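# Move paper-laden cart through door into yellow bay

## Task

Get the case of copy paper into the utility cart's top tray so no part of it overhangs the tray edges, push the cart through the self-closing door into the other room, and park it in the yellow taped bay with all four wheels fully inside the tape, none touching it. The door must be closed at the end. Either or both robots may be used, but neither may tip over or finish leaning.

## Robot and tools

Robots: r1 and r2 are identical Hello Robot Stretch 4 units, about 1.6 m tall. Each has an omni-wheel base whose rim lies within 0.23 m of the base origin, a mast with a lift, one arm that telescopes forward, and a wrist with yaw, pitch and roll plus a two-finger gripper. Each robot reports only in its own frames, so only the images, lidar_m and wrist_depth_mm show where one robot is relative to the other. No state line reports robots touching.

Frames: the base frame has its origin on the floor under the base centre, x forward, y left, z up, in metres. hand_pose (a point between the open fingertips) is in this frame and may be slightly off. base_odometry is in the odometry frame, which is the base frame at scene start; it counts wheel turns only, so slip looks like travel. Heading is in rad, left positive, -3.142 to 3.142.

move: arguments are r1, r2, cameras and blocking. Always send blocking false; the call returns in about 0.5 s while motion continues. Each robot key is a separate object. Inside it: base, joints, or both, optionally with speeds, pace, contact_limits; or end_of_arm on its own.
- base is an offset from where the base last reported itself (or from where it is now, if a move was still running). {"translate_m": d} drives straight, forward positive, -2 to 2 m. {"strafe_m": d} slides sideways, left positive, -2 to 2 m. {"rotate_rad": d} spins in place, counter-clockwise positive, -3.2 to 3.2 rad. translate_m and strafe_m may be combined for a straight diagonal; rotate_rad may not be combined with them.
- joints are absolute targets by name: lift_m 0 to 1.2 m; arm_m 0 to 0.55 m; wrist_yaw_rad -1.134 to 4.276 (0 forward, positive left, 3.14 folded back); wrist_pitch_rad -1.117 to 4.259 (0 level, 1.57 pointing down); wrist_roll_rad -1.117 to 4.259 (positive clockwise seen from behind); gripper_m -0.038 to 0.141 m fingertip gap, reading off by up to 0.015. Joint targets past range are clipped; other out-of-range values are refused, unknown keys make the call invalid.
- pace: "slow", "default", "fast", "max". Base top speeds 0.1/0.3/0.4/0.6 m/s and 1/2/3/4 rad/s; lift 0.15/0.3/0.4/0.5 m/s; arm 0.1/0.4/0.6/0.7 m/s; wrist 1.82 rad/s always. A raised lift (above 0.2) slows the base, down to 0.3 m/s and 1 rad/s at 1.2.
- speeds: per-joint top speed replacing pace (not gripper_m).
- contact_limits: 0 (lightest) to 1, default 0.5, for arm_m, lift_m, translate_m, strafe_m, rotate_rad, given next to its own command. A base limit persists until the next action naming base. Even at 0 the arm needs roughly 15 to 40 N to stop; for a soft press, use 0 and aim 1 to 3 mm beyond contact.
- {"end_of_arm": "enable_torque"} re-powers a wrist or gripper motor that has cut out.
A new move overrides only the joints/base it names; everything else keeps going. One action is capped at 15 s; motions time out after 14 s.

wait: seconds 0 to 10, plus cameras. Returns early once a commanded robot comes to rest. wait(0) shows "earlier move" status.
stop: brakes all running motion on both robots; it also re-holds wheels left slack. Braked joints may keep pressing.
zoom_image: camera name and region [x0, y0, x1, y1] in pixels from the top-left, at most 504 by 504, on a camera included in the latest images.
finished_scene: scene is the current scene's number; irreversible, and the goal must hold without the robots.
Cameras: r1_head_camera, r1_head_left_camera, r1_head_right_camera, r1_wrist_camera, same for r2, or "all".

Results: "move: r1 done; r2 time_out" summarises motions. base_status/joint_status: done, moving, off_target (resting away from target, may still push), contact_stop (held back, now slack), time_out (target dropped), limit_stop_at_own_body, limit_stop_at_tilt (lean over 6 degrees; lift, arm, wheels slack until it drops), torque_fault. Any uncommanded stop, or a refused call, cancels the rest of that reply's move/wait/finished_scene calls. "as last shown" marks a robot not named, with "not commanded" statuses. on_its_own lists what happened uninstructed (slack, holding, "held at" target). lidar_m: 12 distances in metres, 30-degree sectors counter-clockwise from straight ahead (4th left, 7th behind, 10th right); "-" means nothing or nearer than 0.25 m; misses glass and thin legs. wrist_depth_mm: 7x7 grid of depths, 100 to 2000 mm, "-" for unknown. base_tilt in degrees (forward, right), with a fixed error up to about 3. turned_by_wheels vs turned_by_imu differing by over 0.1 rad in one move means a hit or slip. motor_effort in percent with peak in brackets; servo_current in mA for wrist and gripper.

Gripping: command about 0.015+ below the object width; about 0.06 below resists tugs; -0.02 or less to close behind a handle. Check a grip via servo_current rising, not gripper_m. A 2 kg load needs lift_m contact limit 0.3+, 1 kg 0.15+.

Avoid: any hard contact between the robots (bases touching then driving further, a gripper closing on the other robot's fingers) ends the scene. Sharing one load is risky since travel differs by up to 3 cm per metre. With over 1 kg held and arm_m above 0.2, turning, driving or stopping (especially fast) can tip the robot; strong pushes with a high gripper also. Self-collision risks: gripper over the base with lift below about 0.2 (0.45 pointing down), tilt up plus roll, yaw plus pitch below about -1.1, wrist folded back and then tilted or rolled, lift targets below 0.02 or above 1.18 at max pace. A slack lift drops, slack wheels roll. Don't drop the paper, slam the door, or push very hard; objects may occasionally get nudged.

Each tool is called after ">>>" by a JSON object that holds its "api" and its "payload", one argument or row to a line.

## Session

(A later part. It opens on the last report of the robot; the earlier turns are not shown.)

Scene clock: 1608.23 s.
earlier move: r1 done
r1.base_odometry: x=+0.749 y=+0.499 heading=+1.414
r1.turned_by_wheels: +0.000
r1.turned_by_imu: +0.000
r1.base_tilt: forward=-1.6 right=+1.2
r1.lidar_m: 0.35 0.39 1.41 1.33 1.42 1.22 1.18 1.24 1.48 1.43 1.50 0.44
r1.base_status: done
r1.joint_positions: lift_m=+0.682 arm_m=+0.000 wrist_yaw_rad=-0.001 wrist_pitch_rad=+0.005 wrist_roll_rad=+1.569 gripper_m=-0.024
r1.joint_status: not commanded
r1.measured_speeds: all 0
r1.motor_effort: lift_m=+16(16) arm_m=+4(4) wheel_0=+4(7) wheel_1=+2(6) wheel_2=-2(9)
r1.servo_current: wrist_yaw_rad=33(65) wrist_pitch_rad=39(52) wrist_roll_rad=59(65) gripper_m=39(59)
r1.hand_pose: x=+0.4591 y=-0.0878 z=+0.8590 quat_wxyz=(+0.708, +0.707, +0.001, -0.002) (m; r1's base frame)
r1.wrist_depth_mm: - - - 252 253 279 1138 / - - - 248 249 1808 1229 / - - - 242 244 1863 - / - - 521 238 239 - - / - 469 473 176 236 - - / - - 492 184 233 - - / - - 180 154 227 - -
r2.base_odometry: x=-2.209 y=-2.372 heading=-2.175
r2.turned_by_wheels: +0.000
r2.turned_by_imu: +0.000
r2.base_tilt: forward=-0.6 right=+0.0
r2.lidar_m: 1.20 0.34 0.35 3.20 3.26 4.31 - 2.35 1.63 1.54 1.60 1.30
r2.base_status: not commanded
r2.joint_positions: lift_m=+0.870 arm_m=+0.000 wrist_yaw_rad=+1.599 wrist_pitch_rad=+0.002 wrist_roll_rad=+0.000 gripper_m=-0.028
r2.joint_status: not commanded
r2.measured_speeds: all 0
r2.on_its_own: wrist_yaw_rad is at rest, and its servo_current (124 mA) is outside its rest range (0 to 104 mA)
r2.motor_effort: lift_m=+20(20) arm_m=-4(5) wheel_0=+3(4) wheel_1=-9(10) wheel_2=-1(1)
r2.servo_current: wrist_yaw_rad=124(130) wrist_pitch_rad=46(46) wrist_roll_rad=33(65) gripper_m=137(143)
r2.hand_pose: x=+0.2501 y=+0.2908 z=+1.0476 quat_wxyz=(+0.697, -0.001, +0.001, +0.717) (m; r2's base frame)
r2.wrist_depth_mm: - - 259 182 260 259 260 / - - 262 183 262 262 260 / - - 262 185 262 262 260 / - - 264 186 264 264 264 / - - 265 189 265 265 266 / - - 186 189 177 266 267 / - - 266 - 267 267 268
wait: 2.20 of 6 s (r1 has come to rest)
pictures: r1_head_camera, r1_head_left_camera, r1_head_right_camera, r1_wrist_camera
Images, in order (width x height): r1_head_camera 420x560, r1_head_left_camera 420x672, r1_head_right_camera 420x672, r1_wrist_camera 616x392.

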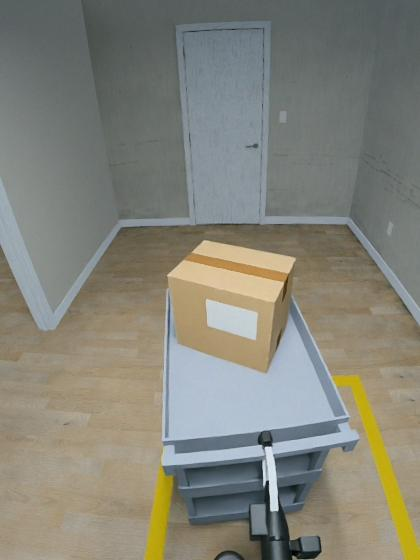

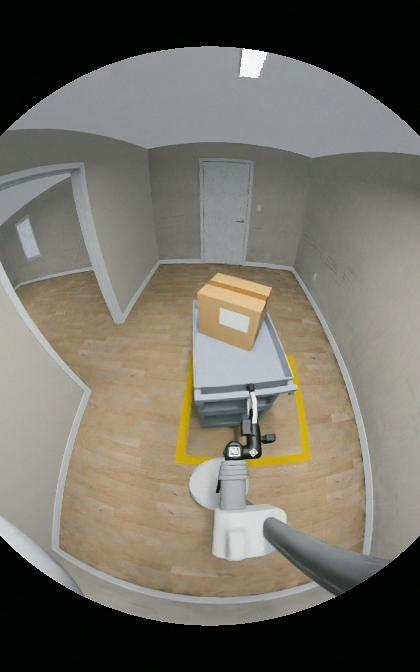

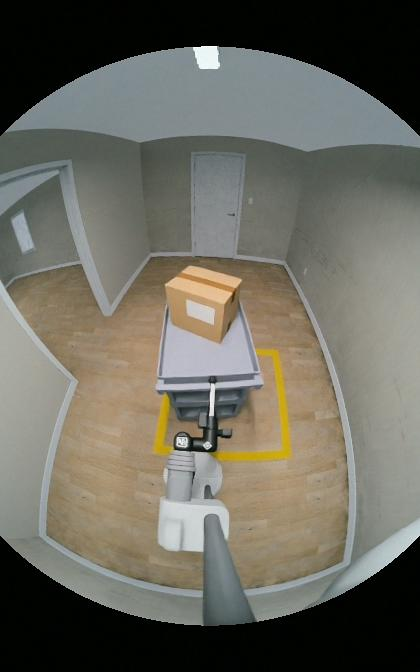

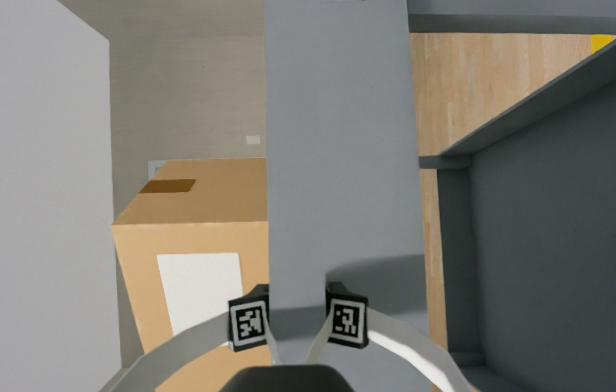

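>>> {"api": "move", "payload": {
  "blocking": false,
  "r1": {"base":{"rotate_rad":0.35},"pace":"slow"},
  "cameras": []
}}

>>> {"api": "wait", "payload": {
  "seconds": 5,
  "cameras": ["r1_head_camera"]
}}

>>> {"api": "move", "payload": {
  "blocking": false,
  "r1": {"base":{"strafe_m":-0.22},"pace":"slow"},
  "cameras": []
}}

>>> {"api": "wait", "payload": {
  "seconds": 5,
  "cameras": ["r1_head_camera","r1_head_left_camera"]
}}

Scene clock: 1632.23 s.
move: r1 moving
r1.base_odometry: x=+0.749 y=+0.499 heading=+1.538
r1.turned_by_wheels: +0.124
r1.turned_by_imu: +0.124
r1.base_tilt: forward=-1.6 right=+1.3
r1.lidar_m: 0.39 0.42 1.37 1.34 1.49 1.20 1.18 1.30 1.43 1.39 1.55 0.43
r1.base_status: rotate_rad moving
r1.joint_positions: lift_m=+0.682 arm_m=+0.000 wrist_yaw_rad=-0.009 wrist_pitch_rad=+0.005 wrist_roll_rad=+1.569 gripper_m=-0.024
r1.joint_status: not commanded
r1.measured_speeds: translate_m=+0.001 strafe_m=-0.001 rotate_rad=+0.494 lift_m=+0.000 arm_m=+0.000 wrist_yaw_rad=+0.000 wrist_pitch_rad=+0.000 wrist_roll_rad=+0.000
r1.motor_effort: lift_m=+16(16) arm_m=+4(4) wheel_0=-14(14) wheel_1=-7(8) wheel_2=-12(13)
r1.servo_current: wrist_yaw_rad=59(85) wrist_pitch_rad=52(52) wrist_roll_rad=46(65) gripper_m=46(52)
r1.hand_pose: x=+0.4585 y=-0.0899 z=+0.8590 quat_wxyz=(+0.708, +0.707, -0.001, -0.005) (m; r1's base frame)
r1.wrist_depth_mm: - - - 236 238 1708 1205 / - - - 235 236 1708 - / - - 615 235 236 - - / - 484 462 173 234 - - / - 504 484 173 233 - - / - - 187 183 231 - - / - - 580 123 229 - -
r2.base_odometry: x=-2.209 y=-2.372 heading=-2.175
r2.turned_by_wheels: +0.000
r2.turned_by_imu: +0.000
r2.base_tilt: forward=-0.7 right=+0.1
r2.lidar_m: 1.21 0.34 0.35 3.20 3.28 4.33 - 2.33 1.64 1.54 1.59 1.30
r2.base_status: not commanded
r2.joint_positions: lift_m=+0.870 arm_m=+0.000 wrist_yaw_rad=+1.599 wrist_pitch_rad=+0.002 wrist_roll_rad=+0.000 gripper_m=-0.028
r2.joint_status: not commanded
r2.measured_speeds: all 0
r2.motor_effort: lift_m=+20(20) arm_m=-4(4) wheel_0=+3(3) wheel_1=-9(10) wheel_2=-1(1)
r2.servo_current: wrist_yaw_rad=130(130) wrist_pitch_rad=33(46) wrist_roll_rad=33(52) gripper_m=130(137)
r2.hand_pose: x=+0.2501 y=+0.2908 z=+1.0476 quat_wxyz=(+0.697, -0.001, +0.001, +0.717) (m; r2's base frame)
r2.wrist_depth_mm: - - 259 182 259 259 259 / - - 260 183 260 260 260 / - - 262 185 263 265 263 / - - 264 186 264 264 263 / - - 265 189 264 264 265 / - - 186 190 177 266 266 / - - 267 - 268 267 267
pictures: none
No camera images: "cameras" was empty.

Scene clock: 1633.20 s.
earlier move: r1 done
r1.base_odometry: x=+0.749 y=+0.499 heading=+1.763
r1.turned_by_wheels: +0.225
r1.turned_by_imu: +0.226
r1.base_tilt: forward=-1.6 right=+1.3
r1.lidar_m: 0.43 1.47 1.34 1.34 1.30 1.20 1.20 1.48 1.42 1.41 1.78 0.37
r1.base_status: done
r1.joint_positions: lift_m=+0.682 arm_m=+0.000 wrist_yaw_rad=-0.003 wrist_pitch_rad=+0.005 wrist_roll_rad=+1.569 gripper_m=-0.024
r1.joint_status: not commanded
r1.measured_speeds: all 0
r1.motor_effort: lift_m=+16(16) arm_m=+4(4) wheel_0=-4(14) wheel_1=-2(8) wheel_2=-3(13)
r1.servo_current: wrist_yaw_rad=33(85) wrist_pitch_rad=46(52) wrist_roll_rad=46(72) gripper_m=46(52)
r1.hand_pose: x=+0.4590 y=-0.0882 z=+0.8590 quat_wxyz=(+0.708, +0.707, +0.001, -0.003) (m; r1's base frame)
r1.wrist_depth_mm: - 508 477 119 176 - - / - 424 427 129 186 - - / - 436 439 191 196 - - / - - 535 144 208 - - / - - - 154 224 1756 - / - - 206 185 234 1808 - / - - 165 150 178 1576 1308
r2.base_odometry: x=-2.209 y=-2.372 heading=-2.175
r2.turned_by_wheels: +0.000
r2.turned_by_imu: +0.000
r2.base_tilt: forward=-0.7 right=+0.0
r2.lidar_m: 1.20 0.36 0.37 3.20 3.29 4.29 - 2.36 1.63 1.54 1.58 1.29
r2.base_status: not commanded
r2.joint_positions: lift_m=+0.870 arm_m=+0.000 wrist_yaw_rad=+1.599 wrist_pitch_rad=+0.002 wrist_roll_rad=+0.000 gripper_m=-0.028
r2.joint_status: not commanded
r2.measured_speeds: all 0
r2.on_its_own: wrist_yaw_rad is at rest, and its servo_current (117 mA) is outside its rest range (0 to 104 mA)
r2.motor_effort: lift_m=+20(20) arm_m=-4(4) wheel_0=+3(3) wheel_1=-9(10) wheel_2=-1(1)
r2.servo_current: wrist_yaw_rad=117(137) wrist_pitch_rad=46(46) wrist_roll_rad=46(59) gripper_m=137(137)
r2.hand_pose: x=+0.2501 y=+0.2908 z=+1.0476 quat_wxyz=(+0.697, -0.001, +0.001, +0.717) (m; r2's base frame)
r2.wrist_depth_mm: - - 259 182 259 259 259 / - - 260 183 262 262 260 / - - 263 185 262 260 263 / - - 263 186 264 264 265 / - - 265 189 264 265 266 / - - 186 190 177 266 267 / - - 267 - 268 268 268
wait: 0.97 of 5 s (r1 has come to rest)
pictures: r1_head_camera
Images, in order (width x height): r1_head_camera 420x560.

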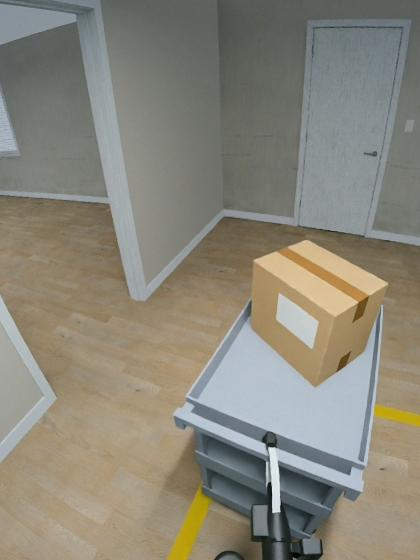

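Scene clock: 1633.70 s.
move: r1 moving
r1.base_odometry: x=+0.763 y=+0.502 heading=+1.764
r1.turned_by_wheels: +0.000
r1.turned_by_imu: +0.001
r1.base_tilt: forward=-1.6 right=+1.3
r1.lidar_m: 0.42 0.53 1.36 1.38 1.32 1.19 1.21 1.49 1.42 1.41 1.79 0.39
r1.base_status: strafe_m moving
r1.joint_positions: lift_m=+0.682 arm_m=+0.000 wrist_yaw_rad=-0.003 wrist_pitch_rad=+0.005 wrist_roll_rad=+1.569 gripper_m=-0.024
r1.joint_status: not commanded
r1.measured_speeds: translate_m=+0.000 strafe_m=-0.056 rotate_rad=+0.000 lift_m=+0.000 arm_m=+0.000 wrist_yaw_rad=+0.000 wrist_pitch_rad=+0.000 wrist_roll_rad=+0.000
r1.motor_effort: lift_m=+16(16) arm_m=+4(4) wheel_0=+8(9) wheel_1=-4(6) wheel_2=-1(3)
r1.servo_current: wrist_yaw_rad=52(65) wrist_pitch_rad=46(52) wrist_roll_rad=52(59) gripper_m=52(52)
r1.hand_pose: x=+0.4590 y=-0.0882 z=+0.8590 quat_wxyz=(+0.708, +0.707, +0.001, -0.003) (m; r1's base frame)
r1.wrist_depth_mm: - 496 466 117 173 - - / - 418 418 122 183 - - / - 439 442 - 195 - - / - - 530 - 206 - - / - - - 153 222 1808 - / - - 210 184 232 1756 - / - 143 158 155 167 1430 1308
r2.base_odometry: x=-2.209 y=-2.372 heading=-2.175
r2.turned_by_wheels: +0.000
r2.turned_by_imu: +0.000
r2.base_tilt: forward=-0.6 right=+0.1
r2.lidar_m: 1.21 0.33 0.36 3.20 3.29 4.30 - 2.32 1.66 1.56 1.58 1.29
r2.base_status: not commanded
r2.joint_positions: lift_m=+0.870 arm_m=+0.000 wrist_yaw_rad=+1.599 wrist_pitch_rad=+0.002 wrist_roll_rad=+0.000 gripper_m=-0.028
r2.joint_status: not commanded
r2.measured_speeds: all 0
r2.motor_effort: lift_m=+20(20) arm_m=-4(4) wheel_0=+3(3) wheel_1=-9(9) wheel_2=-1(1)
r2.servo_current: wrist_yaw_rad=117(124) wrist_pitch_rad=46(46) wrist_roll_rad=52(59) gripper_m=137(137)
r2.hand_pose: x=+0.2501 y=+0.2908 z=+1.0476 quat_wxyz=(+0.697, -0.001, +0.001, +0.717) (m; r2's base frame)
r2.wrist_depth_mm: - - 258 182 258 260 257 / - - 259 183 260 262 262 / - - 262 185 262 263 263 / - - 263 186 264 264 264 / - - 265 189 265 266 265 / - - 187 189 177 266 267 / - - 266 - 268 268 268
pictures: none
No camera images: "cameras" was empty.

Scene clock: 1636.53 s.
earlier move: r1 done
r1.base_odometry: x=+0.965 y=+0.542 heading=+1.764
r1.turned_by_wheels: +0.000
r1.turned_by_imu: -0.001
r1.base_tilt: forward=-1.6 right=+1.3
r1.lidar_m: 0.39 0.45 1.56 1.57 1.38 1.27 1.26 1.34 1.21 1.23 1.52 0.42
r1.base_status: done
r1.joint_positions: lift_m=+0.682 arm_m=+0.000 wrist_yaw_rad=+0.002 wrist_pitch_rad=+0.005 wrist_roll_rad=+1.569 gripper_m=-0.024
r1.joint_status: not commanded
r1.measured_speeds: all 0
r1.motor_effort: lift_m=+16(16) arm_m=+4(4) wheel_0=+4(12) wheel_1=-2(6) wheel_2=+2(3)
r1.servo_current: wrist_yaw_rad=59(72) wrist_pitch_rad=52(59) wrist_roll_rad=52(65) gripper_m=46(59)
r1.hand_pose: x=+0.4594 y=-0.0869 z=+0.8590 quat_wxyz=(+0.708, +0.707, +0.002, -0.001) (m; r1's base frame)
r1.wrist_depth_mm: - - - 149 205 1576 - / - - 569 153 209 - - / - 484 466 156 216 - - / - 473 469 160 221 - - / - - 530 165 228 - - / - - 591 185 231 1863 - / - - 172 156 240 549 -
r2.base_odometry: x=-2.209 y=-2.372 heading=-2.175
r2.turned_by_wheels: +0.000
r2.turned_by_imu: +0.000
r2.base_tilt: forward=-0.7 right=+0.0
r2.lidar_m: 1.19 0.34 0.36 3.20 3.28 4.29 - 2.36 1.65 1.52 1.60 1.31
r2.base_status: not commanded
r2.joint_positions: lift_m=+0.870 arm_m=+0.000 wrist_yaw_rad=+1.599 wrist_pitch_rad=+0.002 wrist_roll_rad=+0.000 gripper_m=-0.028
r2.joint_status: not commanded
r2.measured_speeds: all 0
r2.on_its_own: wrist_yaw_rad is at rest, and its servo_current (130 mA) is outside its rest range (0 to 104 mA)
r2.motor_effort: lift_m=+20(20) arm_m=-4(5) wheel_0=+3(3) wheel_1=-9(10) wheel_2=-1(1)
r2.servo_current: wrist_yaw_rad=130(137) wrist_pitch_rad=39(46) wrist_roll_rad=52(59) gripper_m=137(143)
r2.hand_pose: x=+0.2501 y=+0.2908 z=+1.0476 quat_wxyz=(+0.697, -0.001, +0.001, +0.717) (m; r2's base frame)
r2.wrist_depth_mm: - - 259 182 259 258 259 / - - 259 183 260 260 262 / - - 264 185 262 262 262 / - - 264 186 264 264 263 / - - 265 189 264 265 266 / - - 187 190 177 266 266 / - - 267 - 267 267 268
wait: 2.83 of 5 s (r1 has come to rest)
pictures: r1_head_camera, r1_head_left_camera
Images, in order (width x height): r1_head_camera 420x560, r1_head_left_camera 420x672.

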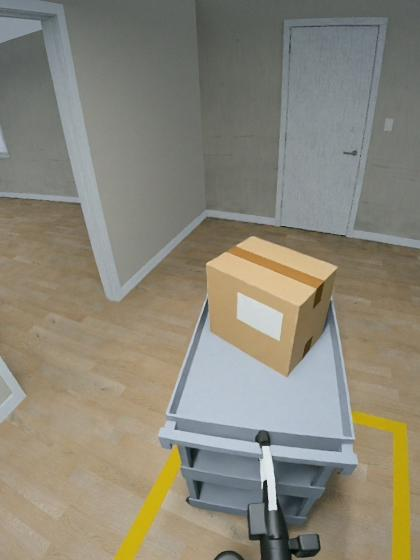

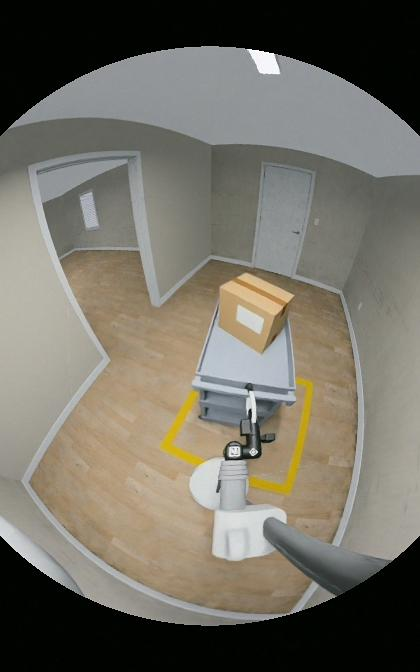

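>>> {"api": "move", "payload": {
  "blocking": false,
  "r1": {"base":{"rotate_rad":-0.35},"pace":"slow"},
  "cameras": []
}}

>>> {"api": "wait", "payload": {
  "seconds": 5,
  "cameras": ["r1_head_camera","r1_head_left_camera","r1_head_right_camera"]
}}

Scene clock: 1641.60 s.
move: r1 moving
r1.base_odometry: x=+0.964 y=+0.542 heading=+1.638
r1.turned_by_wheels: -0.125
r1.turned_by_imu: -0.126
r1.base_tilt: forward=-1.6 right=+1.3
r1.lidar_m: 0.38 0.40 1.56 1.55 1.48 1.27 1.26 1.43 1.21 1.20 1.42 0.44
r1.base_status: rotate_rad moving
r1.joint_positions: lift_m=+0.682 arm_m=+0.000 wrist_yaw_rad=+0.005 wrist_pitch_rad=+0.005 wrist_roll_rad=+1.569 gripper_m=-0.024
r1.joint_status: not commanded
r1.measured_speeds: translate_m=+0.000 strafe_m=+0.000 rotate_rad=-0.488 lift_m=+0.000 arm_m=+0.000 wrist_yaw_rad=+0.000 wrist_pitch_rad=+0.000 wrist_roll_rad=+0.000
r1.motor_effort: lift_m=+16(16) arm_m=-1(4) wheel_0=+9(12) wheel_1=+6(8) wheel_2=+10(11)
r1.servo_current: wrist_yaw_rad=33(59) wrist_pitch_rad=52(52) wrist_roll_rad=46(65) gripper_m=52(52)
r1.hand_pose: x=+0.4597 y=-0.0861 z=+0.8590 quat_wxyz=(+0.708, +0.707, +0.003, +0.000) (m; r1's base frame)
r1.wrist_depth_mm: - - - 230 230 1576 1205 / - - - 231 231 1708 - / - - 591 231 231 - - / - 477 462 172 232 - - / - 504 488 172 233 - - / - - 512 184 232 - - / - - 180 155 232 - -
r2.base_odometry: x=-2.209 y=-2.372 heading=-2.175
r2.turned_by_wheels: +0.000
r2.turned_by_imu: +0.000
r2.base_tilt: forward=-0.7 right=+0.0
r2.lidar_m: 1.20 0.33 0.36 3.19 3.28 4.25 - 2.36 1.62 1.54 1.60 1.30
r2.base_status: not commanded
r2.joint_positions: lift_m=+0.870 arm_m=+0.000 wrist_yaw_rad=+1.599 wrist_pitch_rad=+0.002 wrist_roll_rad=+0.000 gripper_m=-0.028
r2.joint_status: not commanded
r2.measured_speeds: all 0
r2.motor_effort: lift_m=+20(20) arm_m=-4(4) wheel_0=+3(3) wheel_1=-9(10) wheel_2=-1(1)
r2.servo_current: wrist_yaw_rad=111(130) wrist_pitch_rad=39(46) wrist_roll_rad=59(59) gripper_m=137(137)
r2.hand_pose: x=+0.2501 y=+0.2908 z=+1.0476 quat_wxyz=(+0.697, -0.001, +0.001, +0.717) (m; r2's base frame)
r2.wrist_depth_mm: - - 259 181 260 259 259 / - - 260 183 262 262 260 / - - 262 186 263 263 263 / - - 263 186 264 264 263 / - - 266 189 264 266 265 / - - 186 190 177 266 267 / - - 267 - 267 267 268
pictures: none
No camera images: "cameras" was empty.

Scene clock: 1642.57 s.
earlier move: r1 done
r1.base_odometry: x=+0.965 y=+0.542 heading=+1.414
r1.turned_by_wheels: -0.224
r1.turned_by_imu: -0.225
r1.base_tilt: forward=-1.6 right=+1.3
r1.lidar_m: 0.32 0.33 1.62 1.55 1.62 1.32 1.24 1.34 1.24 1.21 1.26 0.47
r1.base_status: done
r1.joint_positions: lift_m=+0.682 arm_m=+0.000 wrist_yaw_rad=+0.003 wrist_pitch_rad=+0.005 wrist_roll_rad=+1.569 gripper_m=-0.024
r1.joint_status: not commanded
r1.measured_speeds: all 0
r1.motor_effort: lift_m=+16(16) arm_m=-4(4) wheel_0=+1(12) wheel_1=+3(8) wheel_2=+3(11)
r1.servo_current: wrist_yaw_rad=46(59) wrist_pitch_rad=46(52) wrist_roll_rad=52(65) gripper_m=46(52)
r1.hand_pose: x=+0.4596 y=-0.0866 z=+0.8590 quat_wxyz=(+0.708, +0.707, +0.003, -0.001) (m; r1's base frame)
r1.wrist_depth_mm: - - - - - 1576 1098 / - - - - 307 319 324 / - - - - 277 1708 1281 / - - - 254 257 1921 - / - - 591 237 239 - - / - 455 209 185 230 - - / - 455 183 155 214 - -
r2.base_odometry: x=-2.209 y=-2.372 heading=-2.175
r2.turned_by_wheels: +0.000
r2.turned_by_imu: +0.000
r2.base_tilt: forward=-0.6 right=+0.0
r2.lidar_m: 1.21 0.35 0.36 3.20 3.28 4.28 - 2.33 1.63 1.55 1.60 1.29
r2.base_status: not commanded
r2.joint_positions: lift_m=+0.870 arm_m=+0.000 wrist_yaw_rad=+1.599 wrist_pitch_rad=+0.002 wrist_roll_rad=+0.000 gripper_m=-0.028
r2.joint_status: not commanded
r2.measured_speeds: all 0
r2.on_its_own: wrist_yaw_rad is at rest, and its servo_current (117 mA) is outside its rest range (0 to 104 mA)
r2.motor_effort: lift_m=+20(20) arm_m=-4(4) wheel_0=+3(3) wheel_1=-9(10) wheel_2=-1(1)
r2.servo_current: wrist_yaw_rad=117(130) wrist_pitch_rad=46(46) wrist_roll_rad=46(59) gripper_m=137(137)
r2.hand_pose: x=+0.2501 y=+0.2908 z=+1.0476 quat_wxyz=(+0.697, -0.001, +0.001, +0.717) (m; r2's base frame)
r2.wrist_depth_mm: - - 259 181 259 259 259 / - - 259 183 260 260 262 / - - 262 185 262 263 263 / - - 264 186 263 263 264 / - - 264 189 265 265 266 / - - 186 190 177 266 267 / - - 265 - 268 267 268
wait: 0.97 of 5 s (r1 has come to rest)
pictures: r1_head_camera, r1_head_left_camera, r1_head_right_camera
Images, in order (width x height): r1_head_camera 420x560, r1_head_left_camera 420x672, r1_head_right_camera 420x672.

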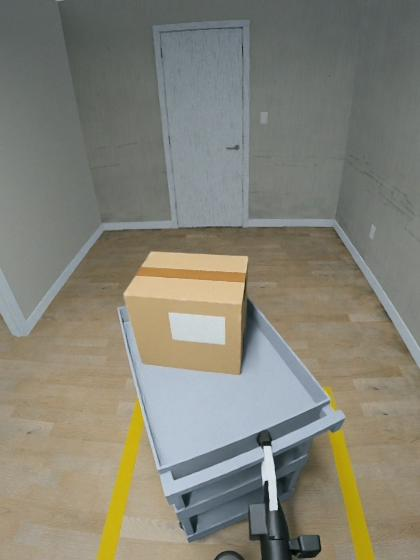

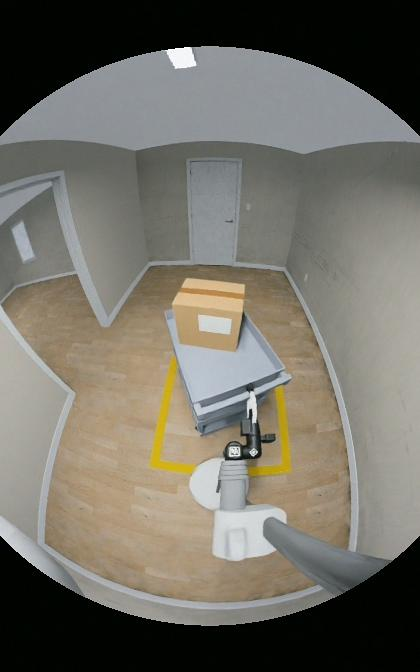

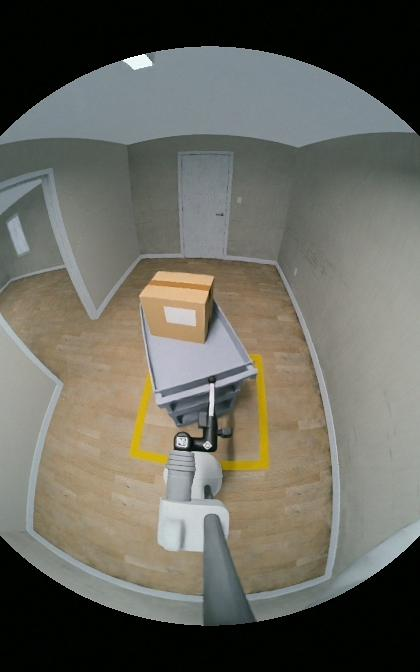

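>>> {"api": "move", "payload": {
  "blocking": false,
  "r1": {"base":{"translate_m":-0.2},"pace":"slow"},
  "cameras": []
}}

>>> {"api": "wait", "payload": {
  "seconds": 5,
  "cameras": ["r1_head_camera"]
}}

>>> {"api": "move", "payload": {
  "blocking": false,
  "r1": {"base":{"strafe_m":0.22},"pace":"slow"},
  "cameras": []
}}

>>> {"api": "wait", "payload": {
  "seconds": 5,
  "cameras": ["r1_head_camera","r1_head_left_camera","r1_head_right_camera"]
}}

Scene clock: 1649.43 s.
move: r1 moving
r1.base_odometry: x=+0.963 y=+0.529 heading=+1.415
r1.turned_by_wheels: +0.000
r1.turned_by_imu: +0.000
r1.base_tilt: forward=-1.6 right=+1.3
r1.lidar_m: 0.34 0.33 1.60 1.55 1.64 1.28 1.22 1.34 1.26 1.22 1.27 0.45
r1.base_status: translate_m moving
r1.joint_positions: lift_m=+0.682 arm_m=+0.000 wrist_yaw_rad=+0.003 wrist_pitch_rad=+0.005 wrist_roll_rad=+1.569 gripper_m=-0.024
r1.joint_status: not commanded
r1.measured_speeds: translate_m=-0.049 strafe_m=+0.000 rotate_rad=+0.000 lift_m=+0.000 arm_m=+0.000 wrist_yaw_rad=+0.000 wrist_pitch_rad=+0.000 wrist_roll_rad=+0.000
r1.motor_effort: lift_m=+16(16) arm_m=-4(4) wheel_0=-4(7) wheel_1=-4(6) wheel_2=+11(11)
r1.servo_current: wrist_yaw_rad=52(65) wrist_pitch_rad=46(46) wrist_roll_rad=46(59) gripper_m=46(59)
r1.hand_pose: x=+0.4596 y=-0.0866 z=+0.8590 quat_wxyz=(+0.708, +0.707, +0.003, -0.001) (m; r1's base frame)
r1.wrist_depth_mm: - - - - - 1576 1138 / - - - - 304 320 325 / - - - - 274 1708 1281 / - - - 253 256 1863 - / - - 569 238 242 - - / - 459 452 185 230 - - / - 466 179 155 216 - -
r2.base_odometry: x=-2.209 y=-2.372 heading=-2.175
r2.turned_by_wheels: +0.000
r2.turned_by_imu: +0.000
r2.base_tilt: forward=-0.6 right=+0.1
r2.lidar_m: 1.20 0.37 0.37 3.20 3.29 4.29 - 2.32 1.66 1.54 1.60 1.31
r2.base_status: not commanded
r2.joint_positions: lift_m=+0.870 arm_m=+0.000 wrist_yaw_rad=+1.599 wrist_pitch_rad=+0.002 wrist_roll_rad=+0.000 gripper_m=-0.028
r2.joint_status: not commanded
r2.measured_speeds: all 0
r2.motor_effort: lift_m=+20(20) arm_m=-4(4) wheel_0=+2(4) wheel_1=-9(10) wheel_2=-1(1)
r2.servo_current: wrist_yaw_rad=124(130) wrist_pitch_rad=39(46) wrist_roll_rad=46(52) gripper_m=137(137)
r2.hand_pose: x=+0.2501 y=+0.2908 z=+1.0476 quat_wxyz=(+0.697, -0.001, +0.001, +0.717) (m; r2's base frame)
r2.wrist_depth_mm: - - 258 182 259 259 259 / - - 260 183 262 260 262 / - - 263 185 260 263 263 / - - 263 186 264 264 264 / - - 265 189 264 265 265 / - - 186 190 177 266 267 / - - 267 - 267 268 268
pictures: none
No camera images: "cameras" was empty.

Scene clock: 1652.20 s.
earlier move: r1 done
r1.base_odometry: x=+0.933 y=+0.344 heading=+1.414
r1.turned_by_wheels: -0.001
r1.turned_by_imu: -0.001
r1.base_tilt: forward=-1.6 right=+1.3
r1.lidar_m: 0.33 0.35 1.61 1.54 1.50 1.11 1.07 1.13 1.25 1.21 1.27 0.46
r1.base_status: done
r1.joint_positions: lift_m=+0.682 arm_m=+0.000 wrist_yaw_rad=-0.001 wrist_pitch_rad=+0.005 wrist_roll_rad=+1.569 gripper_m=-0.024
r1.joint_status: not commanded
r1.measured_speeds: all 0
r1.motor_effort: lift_m=+16(16) arm_m=-4(4) wheel_0=-7(9) wheel_1=-4(7) wheel_2=+1(12)
r1.servo_current: wrist_yaw_rad=46(65) wrist_pitch_rad=46(59) wrist_roll_rad=72(72) gripper_m=46(59)
r1.hand_pose: x=+0.4593 y=-0.0876 z=+0.8590 quat_wxyz=(+0.708, +0.707, +0.002, -0.002) (m; r1's base frame)
r1.wrist_depth_mm: - - - - 293 298 297 / - - - - 279 1618 1182 / - - - 256 262 1808 - / - - - 249 251 1921 - / - 585 496 182 239 - - / - 466 187 184 230 - - / - 484 183 155 218 - -
r2.base_odometry: x=-2.209 y=-2.372 heading=-2.175
r2.turned_by_wheels: +0.000
r2.turned_by_imu: +0.000
r2.base_tilt: forward=-0.7 right=+0.0
r2.lidar_m: 1.18 0.33 0.34 3.21 3.28 4.31 - 2.32 1.64 1.54 1.60 1.30
r2.base_status: not commanded
r2.joint_positions: lift_m=+0.870 arm_m=+0.000 wrist_yaw_rad=+1.599 wrist_pitch_rad=+0.002 wrist_roll_rad=+0.000 gripper_m=-0.028
r2.joint_status: not commanded
r2.measured_speeds: all 0
r2.on_its_own: wrist_yaw_rad is at rest, and its servo_current (124 mA) is outside its rest range (0 to 104 mA)
r2.motor_effort: lift_m=+20(20) arm_m=-4(4) wheel_0=+3(4) wheel_1=-9(10) wheel_2=-1(1)
r2.servo_current: wrist_yaw_rad=124(143) wrist_pitch_rad=46(46) wrist_roll_rad=39(59) gripper_m=143(150)
r2.hand_pose: x=+0.2501 y=+0.2908 z=+1.0476 quat_wxyz=(+0.697, -0.001, +0.001, +0.717) (m; r2's base frame)
r2.wrist_depth_mm: - - 259 182 258 260 259 / - - 262 183 262 260 262 / - - 263 185 262 262 264 / - - 263 186 264 264 263 / - - 265 189 265 266 266 / - - 186 189 177 265 267 / - - 266 - 267 267 268
wait: 2.77 of 5 s (r1 has come to rest)
pictures: r1_head_camera
Images, in order (width x height): r1_head_camera 420x560.

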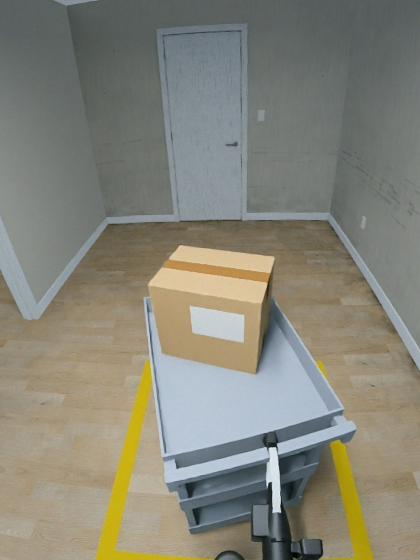

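Scene clock: 1652.70 s.
move: r1 moving
r1.base_odometry: x=+0.919 y=+0.347 heading=+1.413
r1.turned_by_wheels: +0.000
r1.turned_by_imu: +0.000
r1.base_tilt: forward=-1.6 right=+1.3
r1.lidar_m: 0.35 0.36 1.60 1.54 1.49 1.11 1.06 1.14 1.27 1.22 1.26 0.45
r1.base_status: strafe_m moving
r1.joint_positions: lift_m=+0.682 arm_m=+0.000 wrist_yaw_rad=-0.003 wrist_pitch_rad=+0.005 wrist_roll_rad=+1.569 gripper_m=-0.024
r1.joint_status: not commanded
r1.measured_speeds: translate_m=+0.000 strafe_m=+0.057 rotate_rad=-0.001 lift_m=+0.000 arm_m=+0.000 wrist_yaw_rad=-0.004 wrist_pitch_rad=+0.000 wrist_roll_rad=+0.000
r1.motor_effort: lift_m=+16(16) arm_m=-4(4) wheel_0=-9(12) wheel_1=+5(6) wheel_2=-1(2)
r1.servo_current: wrist_yaw_rad=46(65) wrist_pitch_rad=46(52) wrist_roll_rad=39(72) gripper_m=46(52)
r1.hand_pose: x=+0.4590 y=-0.0883 z=+0.8590 quat_wxyz=(+0.708, +0.707, +0.001, -0.003) (m; r1's base frame)
r1.wrist_depth_mm: - - - - 293 294 294 / - - - - 278 1618 1229 / - - - - 259 1708 - / - - - 246 251 854 - / - 574 488 181 239 - - / - 466 187 185 229 - - / - 480 183 155 218 - -
r2.base_odometry: x=-2.209 y=-2.372 heading=-2.175
r2.turned_by_wheels: +0.000
r2.turned_by_imu: +0.000
r2.base_tilt: forward=-0.7 right=+0.0
r2.lidar_m: 1.18 0.37 0.35 3.18 3.30 4.26 - 2.35 1.64 1.55 1.60 1.29
r2.base_status: not commanded
r2.joint_positions: lift_m=+0.870 arm_m=+0.000 wrist_yaw_rad=+1.599 wrist_pitch_rad=+0.002 wrist_roll_rad=+0.000 gripper_m=-0.028
r2.joint_status: not commanded
r2.measured_speeds: all 0
r2.motor_effort: lift_m=+20(20) arm_m=-4(4) wheel_0=+3(3) wheel_1=-9(9) wheel_2=-1(1)
r2.servo_current: wrist_yaw_rad=137(137) wrist_pitch_rad=39(46) wrist_roll_rad=39(59) gripper_m=130(143)
r2.hand_pose: x=+0.2501 y=+0.2908 z=+1.0476 quat_wxyz=(+0.697, -0.001, +0.001, +0.717) (m; r2's base frame)
r2.wrist_depth_mm: - - 259 182 258 259 260 / - - 260 183 262 262 262 / - - 263 185 262 263 263 / - - 263 187 264 263 264 / - - 265 189 265 264 266 / - - 187 190 177 265 268 / - - 267 - 268 268 270
pictures: none
No camera images: "cameras" was empty.

Scene clock: 1655.53 s.
earlier move: r1 done
r1.base_odometry: x=+0.716 y=+0.379 heading=+1.413
r1.turned_by_wheels: +0.000
r1.turned_by_imu: +0.000
r1.base_tilt: forward=-1.6 right=+1.3
r1.lidar_m: 0.38 0.41 1.38 1.32 1.42 1.10 1.05 1.13 1.48 1.42 1.53 0.42
r1.base_status: done
r1.joint_positions: lift_m=+0.682 arm_m=+0.000 wrist_yaw_rad=-0.004 wrist_pitch_rad=+0.005 wrist_roll_rad=+1.569 gripper_m=-0.024
r1.joint_status: not commanded
r1.measured_speeds: all 0
r1.motor_effort: lift_m=+16(16) arm_m=+4(4) wheel_0=-5(14) wheel_1=+2(7) wheel_2=-2(3)
r1.servo_current: wrist_yaw_rad=46(72) wrist_pitch_rad=39(59) wrist_roll_rad=59(72) gripper_m=46(59)
r1.hand_pose: x=+0.4589 y=-0.0886 z=+0.8590 quat_wxyz=(+0.708, +0.707, +0.000, -0.003) (m; r1's base frame)
r1.wrist_depth_mm: - - - 231 232 1618 1255 / - - - 231 231 1708 - / - - 603 232 233 - - / - 488 455 171 231 - - / - 488 484 171 233 - - / - - 187 184 232 - - / - - 180 154 233 - -
r2.base_odometry: x=-2.209 y=-2.372 heading=-2.175
r2.turned_by_wheels: +0.000
r2.turned_by_imu: +0.000
r2.base_tilt: forward=-0.6 right=+0.1
r2.lidar_m: 1.21 0.36 0.35 3.18 3.27 4.30 - 2.35 1.65 1.53 1.59 1.29
r2.base_status: not commanded
r2.joint_positions: lift_m=+0.870 arm_m=+0.000 wrist_yaw_rad=+1.599 wrist_pitch_rad=+0.002 wrist_roll_rad=+0.000 gripper_m=-0.028
r2.joint_status: not commanded
r2.measured_speeds: all 0
r2.on_its_own: wrist_yaw_rad is at rest, and its servo_current (124 mA) is outside its rest range (0 to 104 mA)
r2.motor_effort: lift_m=+20(20) arm_m=-4(5) wheel_0=+3(4) wheel_1=-10(10) wheel_2=-1(1)
r2.servo_current: wrist_yaw_rad=124(137) wrist_pitch_rad=39(46) wrist_roll_rad=39(59) gripper_m=130(143)
r2.hand_pose: x=+0.2501 y=+0.2908 z=+1.0476 quat_wxyz=(+0.697, -0.001, +0.001, +0.717) (m; r2's base frame)
r2.wrist_depth_mm: - - 259 182 259 260 259 / - - 260 183 262 262 260 / - - 262 185 262 262 262 / - - 263 186 264 264 265 / - - 265 188 265 265 266 / - - 186 190 177 267 267 / - - 266 - 268 267 267
wait: 2.83 of 5 s (r1 has come to rest)
pictures: r1_head_camera, r1_head_left_camera, r1_head_right_camera
Images, in order (width x height): r1_head_camera 420x560, r1_head_left_camera 420x672, r1_head_right_camera 420x672.

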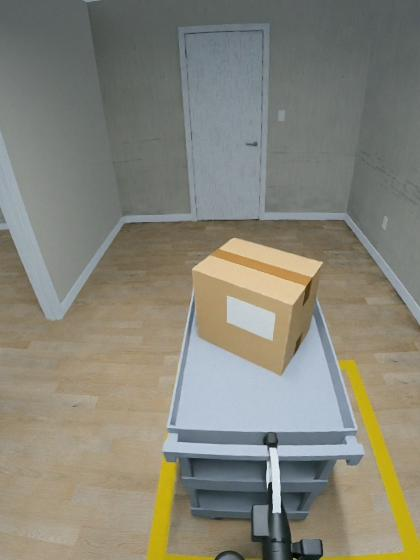

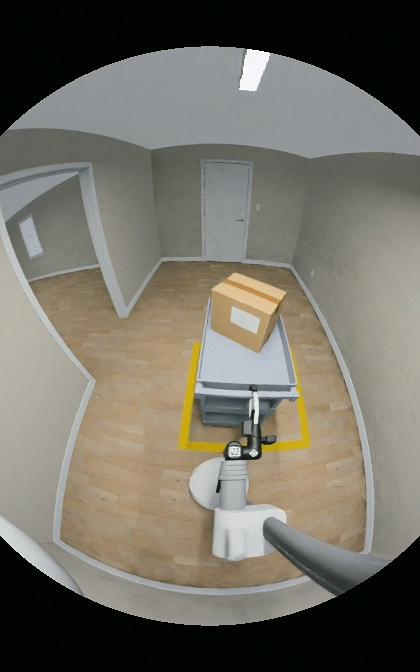

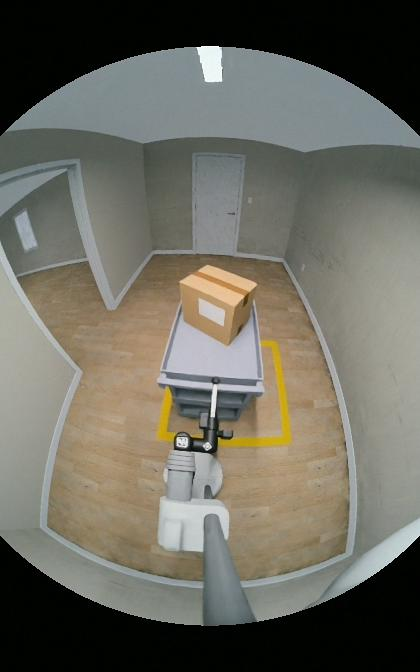

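>>> {"api": "move", "payload": {
  "blocking": false,
  "r1": {"base":{"translate_m":0.13},"pace":"slow"},
  "cameras": []
}}

>>> {"api": "wait", "payload": {
  "seconds": 5,
  "cameras": ["r1_head_camera","r1_head_left_camera"]
}}

>>> {"api": "zoom_image", "payload": {
  "camera": "r1_head_camera",
  "region": [100, 280, 420, 560]
}}

Scene clock: 1663.60 s.
move: r1 moving
r1.base_odometry: x=+0.718 y=+0.391 heading=+1.413
r1.turned_by_wheels: +0.000
r1.turned_by_imu: +0.000
r1.base_tilt: forward=-1.6 right=+1.3
r1.lidar_m: 0.40 0.41 1.38 1.33 1.42 1.12 1.07 1.11 1.49 1.41 1.51 0.43
r1.base_status: translate_m moving
r1.joint_positions: lift_m=+0.682 arm_m=+0.000 wrist_yaw_rad=-0.004 wrist_pitch_rad=+0.005 wrist_roll_rad=+1.569 gripper_m=-0.024
r1.joint_status: not commanded
r1.measured_speeds: translate_m=+0.049 strafe_m=+0.000 rotate_rad=+0.001 lift_m=+0.000 arm_m=+0.000 wrist_yaw_rad=+0.000 wrist_pitch_rad=+0.000 wrist_roll_rad=+0.000
r1.motor_effort: lift_m=+16(16) arm_m=+4(4) wheel_0=+4(5) wheel_1=+7(7) wheel_2=-10(11)
r1.servo_current: wrist_yaw_rad=59(59) wrist_pitch_rad=52(52) wrist_roll_rad=39(65) gripper_m=52(52)
r1.hand_pose: x=+0.4589 y=-0.0886 z=+0.8590 quat_wxyz=(+0.708, +0.707, +0.000, -0.003) (m; r1's base frame)
r1.wrist_depth_mm: - - - 231 231 1464 1160 / - - - 230 232 1708 - / - - 609 231 233 - - / - 488 466 171 231 - - / - 496 484 172 232 - - / - - 188 184 232 - - / - - 180 154 232 - -
r2.base_odometry: x=-2.209 y=-2.372 heading=-2.175
r2.turned_by_wheels: +0.000
r2.turned_by_imu: +0.000
r2.base_tilt: forward=-0.6 right=+0.0
r2.lidar_m: 1.20 0.34 0.35 3.19 3.29 4.31 - 2.32 1.64 1.54 1.60 1.26
r2.base_status: not commanded
r2.joint_positions: lift_m=+0.870 arm_m=+0.000 wrist_yaw_rad=+1.599 wrist_pitch_rad=+0.002 wrist_roll_rad=+0.000 gripper_m=-0.028
r2.joint_status: not commanded
r2.measured_speeds: all 0
r2.motor_effort: lift_m=+20(20) arm_m=-4(4) wheel_0=+3(3) wheel_1=-9(9) wheel_2=-1(1)
r2.servo_current: wrist_yaw_rad=117(137) wrist_pitch_rad=33(46) wrist_roll_rad=52(52) gripper_m=130(137)
r2.hand_pose: x=+0.2501 y=+0.2908 z=+1.0476 quat_wxyz=(+0.697, -0.001, +0.001, +0.717) (m; r2's base frame)
r2.wrist_depth_mm: - - 258 181 259 259 259 / - - 262 183 260 262 262 / - - 262 185 263 263 262 / - - 263 186 265 264 263 / - - 265 189 264 265 264 / - - 186 189 177 265 267 / - - 267 - 267 268 268
pictures: none
No camera images: "cameras" was empty.

Scene clock: 1665.67 s.
earlier move: r1 done
r1.base_odometry: x=+0.737 y=+0.507 heading=+1.414
r1.turned_by_wheels: +0.001
r1.turned_by_imu: +0.001
r1.base_tilt: forward=-1.6 right=+1.3
r1.lidar_m: 0.36 0.39 1.39 1.32 1.40 1.25 1.19 1.27 1.50 1.43 1.52 0.43
r1.base_status: done
r1.joint_positions: lift_m=+0.682 arm_m=+0.000 wrist_yaw_rad=+0.000 wrist_pitch_rad=+0.005 wrist_roll_rad=+1.569 gripper_m=-0.024
r1.joint_status: not commanded
r1.measured_speeds: all 0
r1.motor_effort: lift_m=+16(16) arm_m=+4(4) wheel_0=+7(8) wheel_1=+3(7) wheel_2=+0(11)
r1.servo_current: wrist_yaw_rad=59(59) wrist_pitch_rad=46(59) wrist_roll_rad=59(72) gripper_m=46(59)
r1.hand_pose: x=+0.4593 y=-0.0874 z=+0.8590 quat_wxyz=(+0.708, +0.707, +0.002, -0.002) (m; r1's base frame)
r1.wrist_depth_mm: - - - 243 245 270 1138 / - - - 242 242 1708 1281 / - - - 238 239 1808 - / - 585 508 236 237 - - / - 477 469 175 236 - - / - - 492 184 231 - - / - - 180 153 229 - -
r2.base_odometry: x=-2.209 y=-2.372 heading=-2.175
r2.turned_by_wheels: +0.000
r2.turned_by_imu: +0.000
r2.base_tilt: forward=-0.7 right=+0.0
r2.lidar_m: 1.22 0.35 0.36 3.20 3.26 4.32 - 2.33 1.65 1.54 1.59 1.30
r2.base_status: not commanded
r2.joint_positions: lift_m=+0.870 arm_m=+0.000 wrist_yaw_rad=+1.599 wrist_pitch_rad=+0.002 wrist_roll_rad=+0.000 gripper_m=-0.028
r2.joint_status: not commanded
r2.measured_speeds: all 0
r2.on_its_own: wrist_yaw_rad is at rest, and its servo_current (124 mA) is outside its rest range (0 to 104 mA)
r2.motor_effort: lift_m=+20(20) arm_m=-4(4) wheel_0=+3(3) wheel_1=-9(10) wheel_2=-1(1)
r2.servo_current: wrist_yaw_rad=124(137) wrist_pitch_rad=46(46) wrist_roll_rad=52(59) gripper_m=130(143)
r2.hand_pose: x=+0.2501 y=+0.2908 z=+1.0476 quat_wxyz=(+0.697, -0.001, +0.001, +0.717) (m; r2's base frame)
r2.wrist_depth_mm: - - 259 182 259 259 259 / - - 260 183 260 260 260 / - - 263 185 263 263 263 / - - 265 186 264 264 265 / - - 265 189 264 265 266 / - - 186 189 177 266 267 / - - 266 - 266 270 268
wait: 2.07 of 5 s (r1 has come to rest)
pictures: r1_head_camera, r1_head_left_camera
Images, in order (width x height): r1_head_camera 420x560, r1_head_left_camera 420x672.

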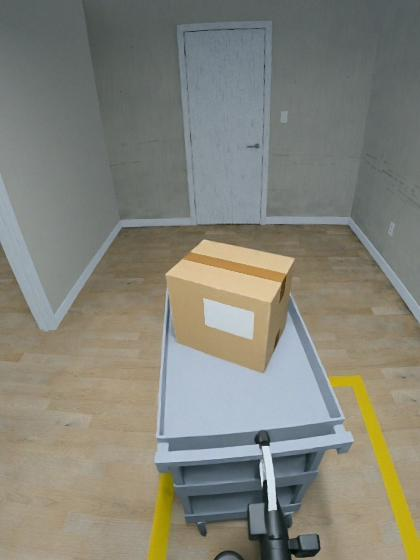

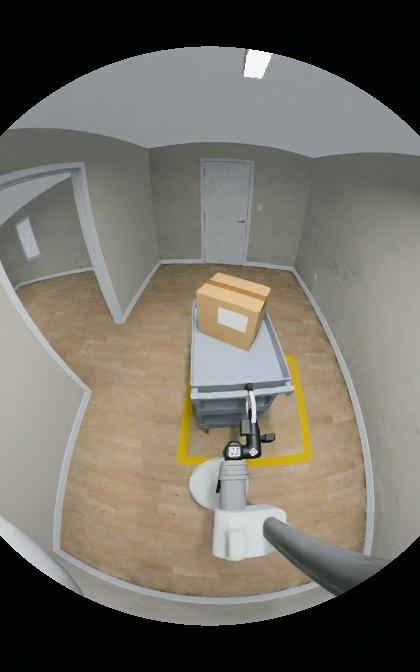

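Scaled by 1.575 from the camera's 420x560 image, which has a finer 600x800 frame.

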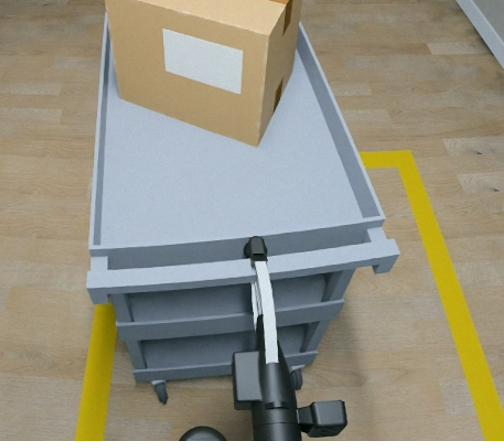

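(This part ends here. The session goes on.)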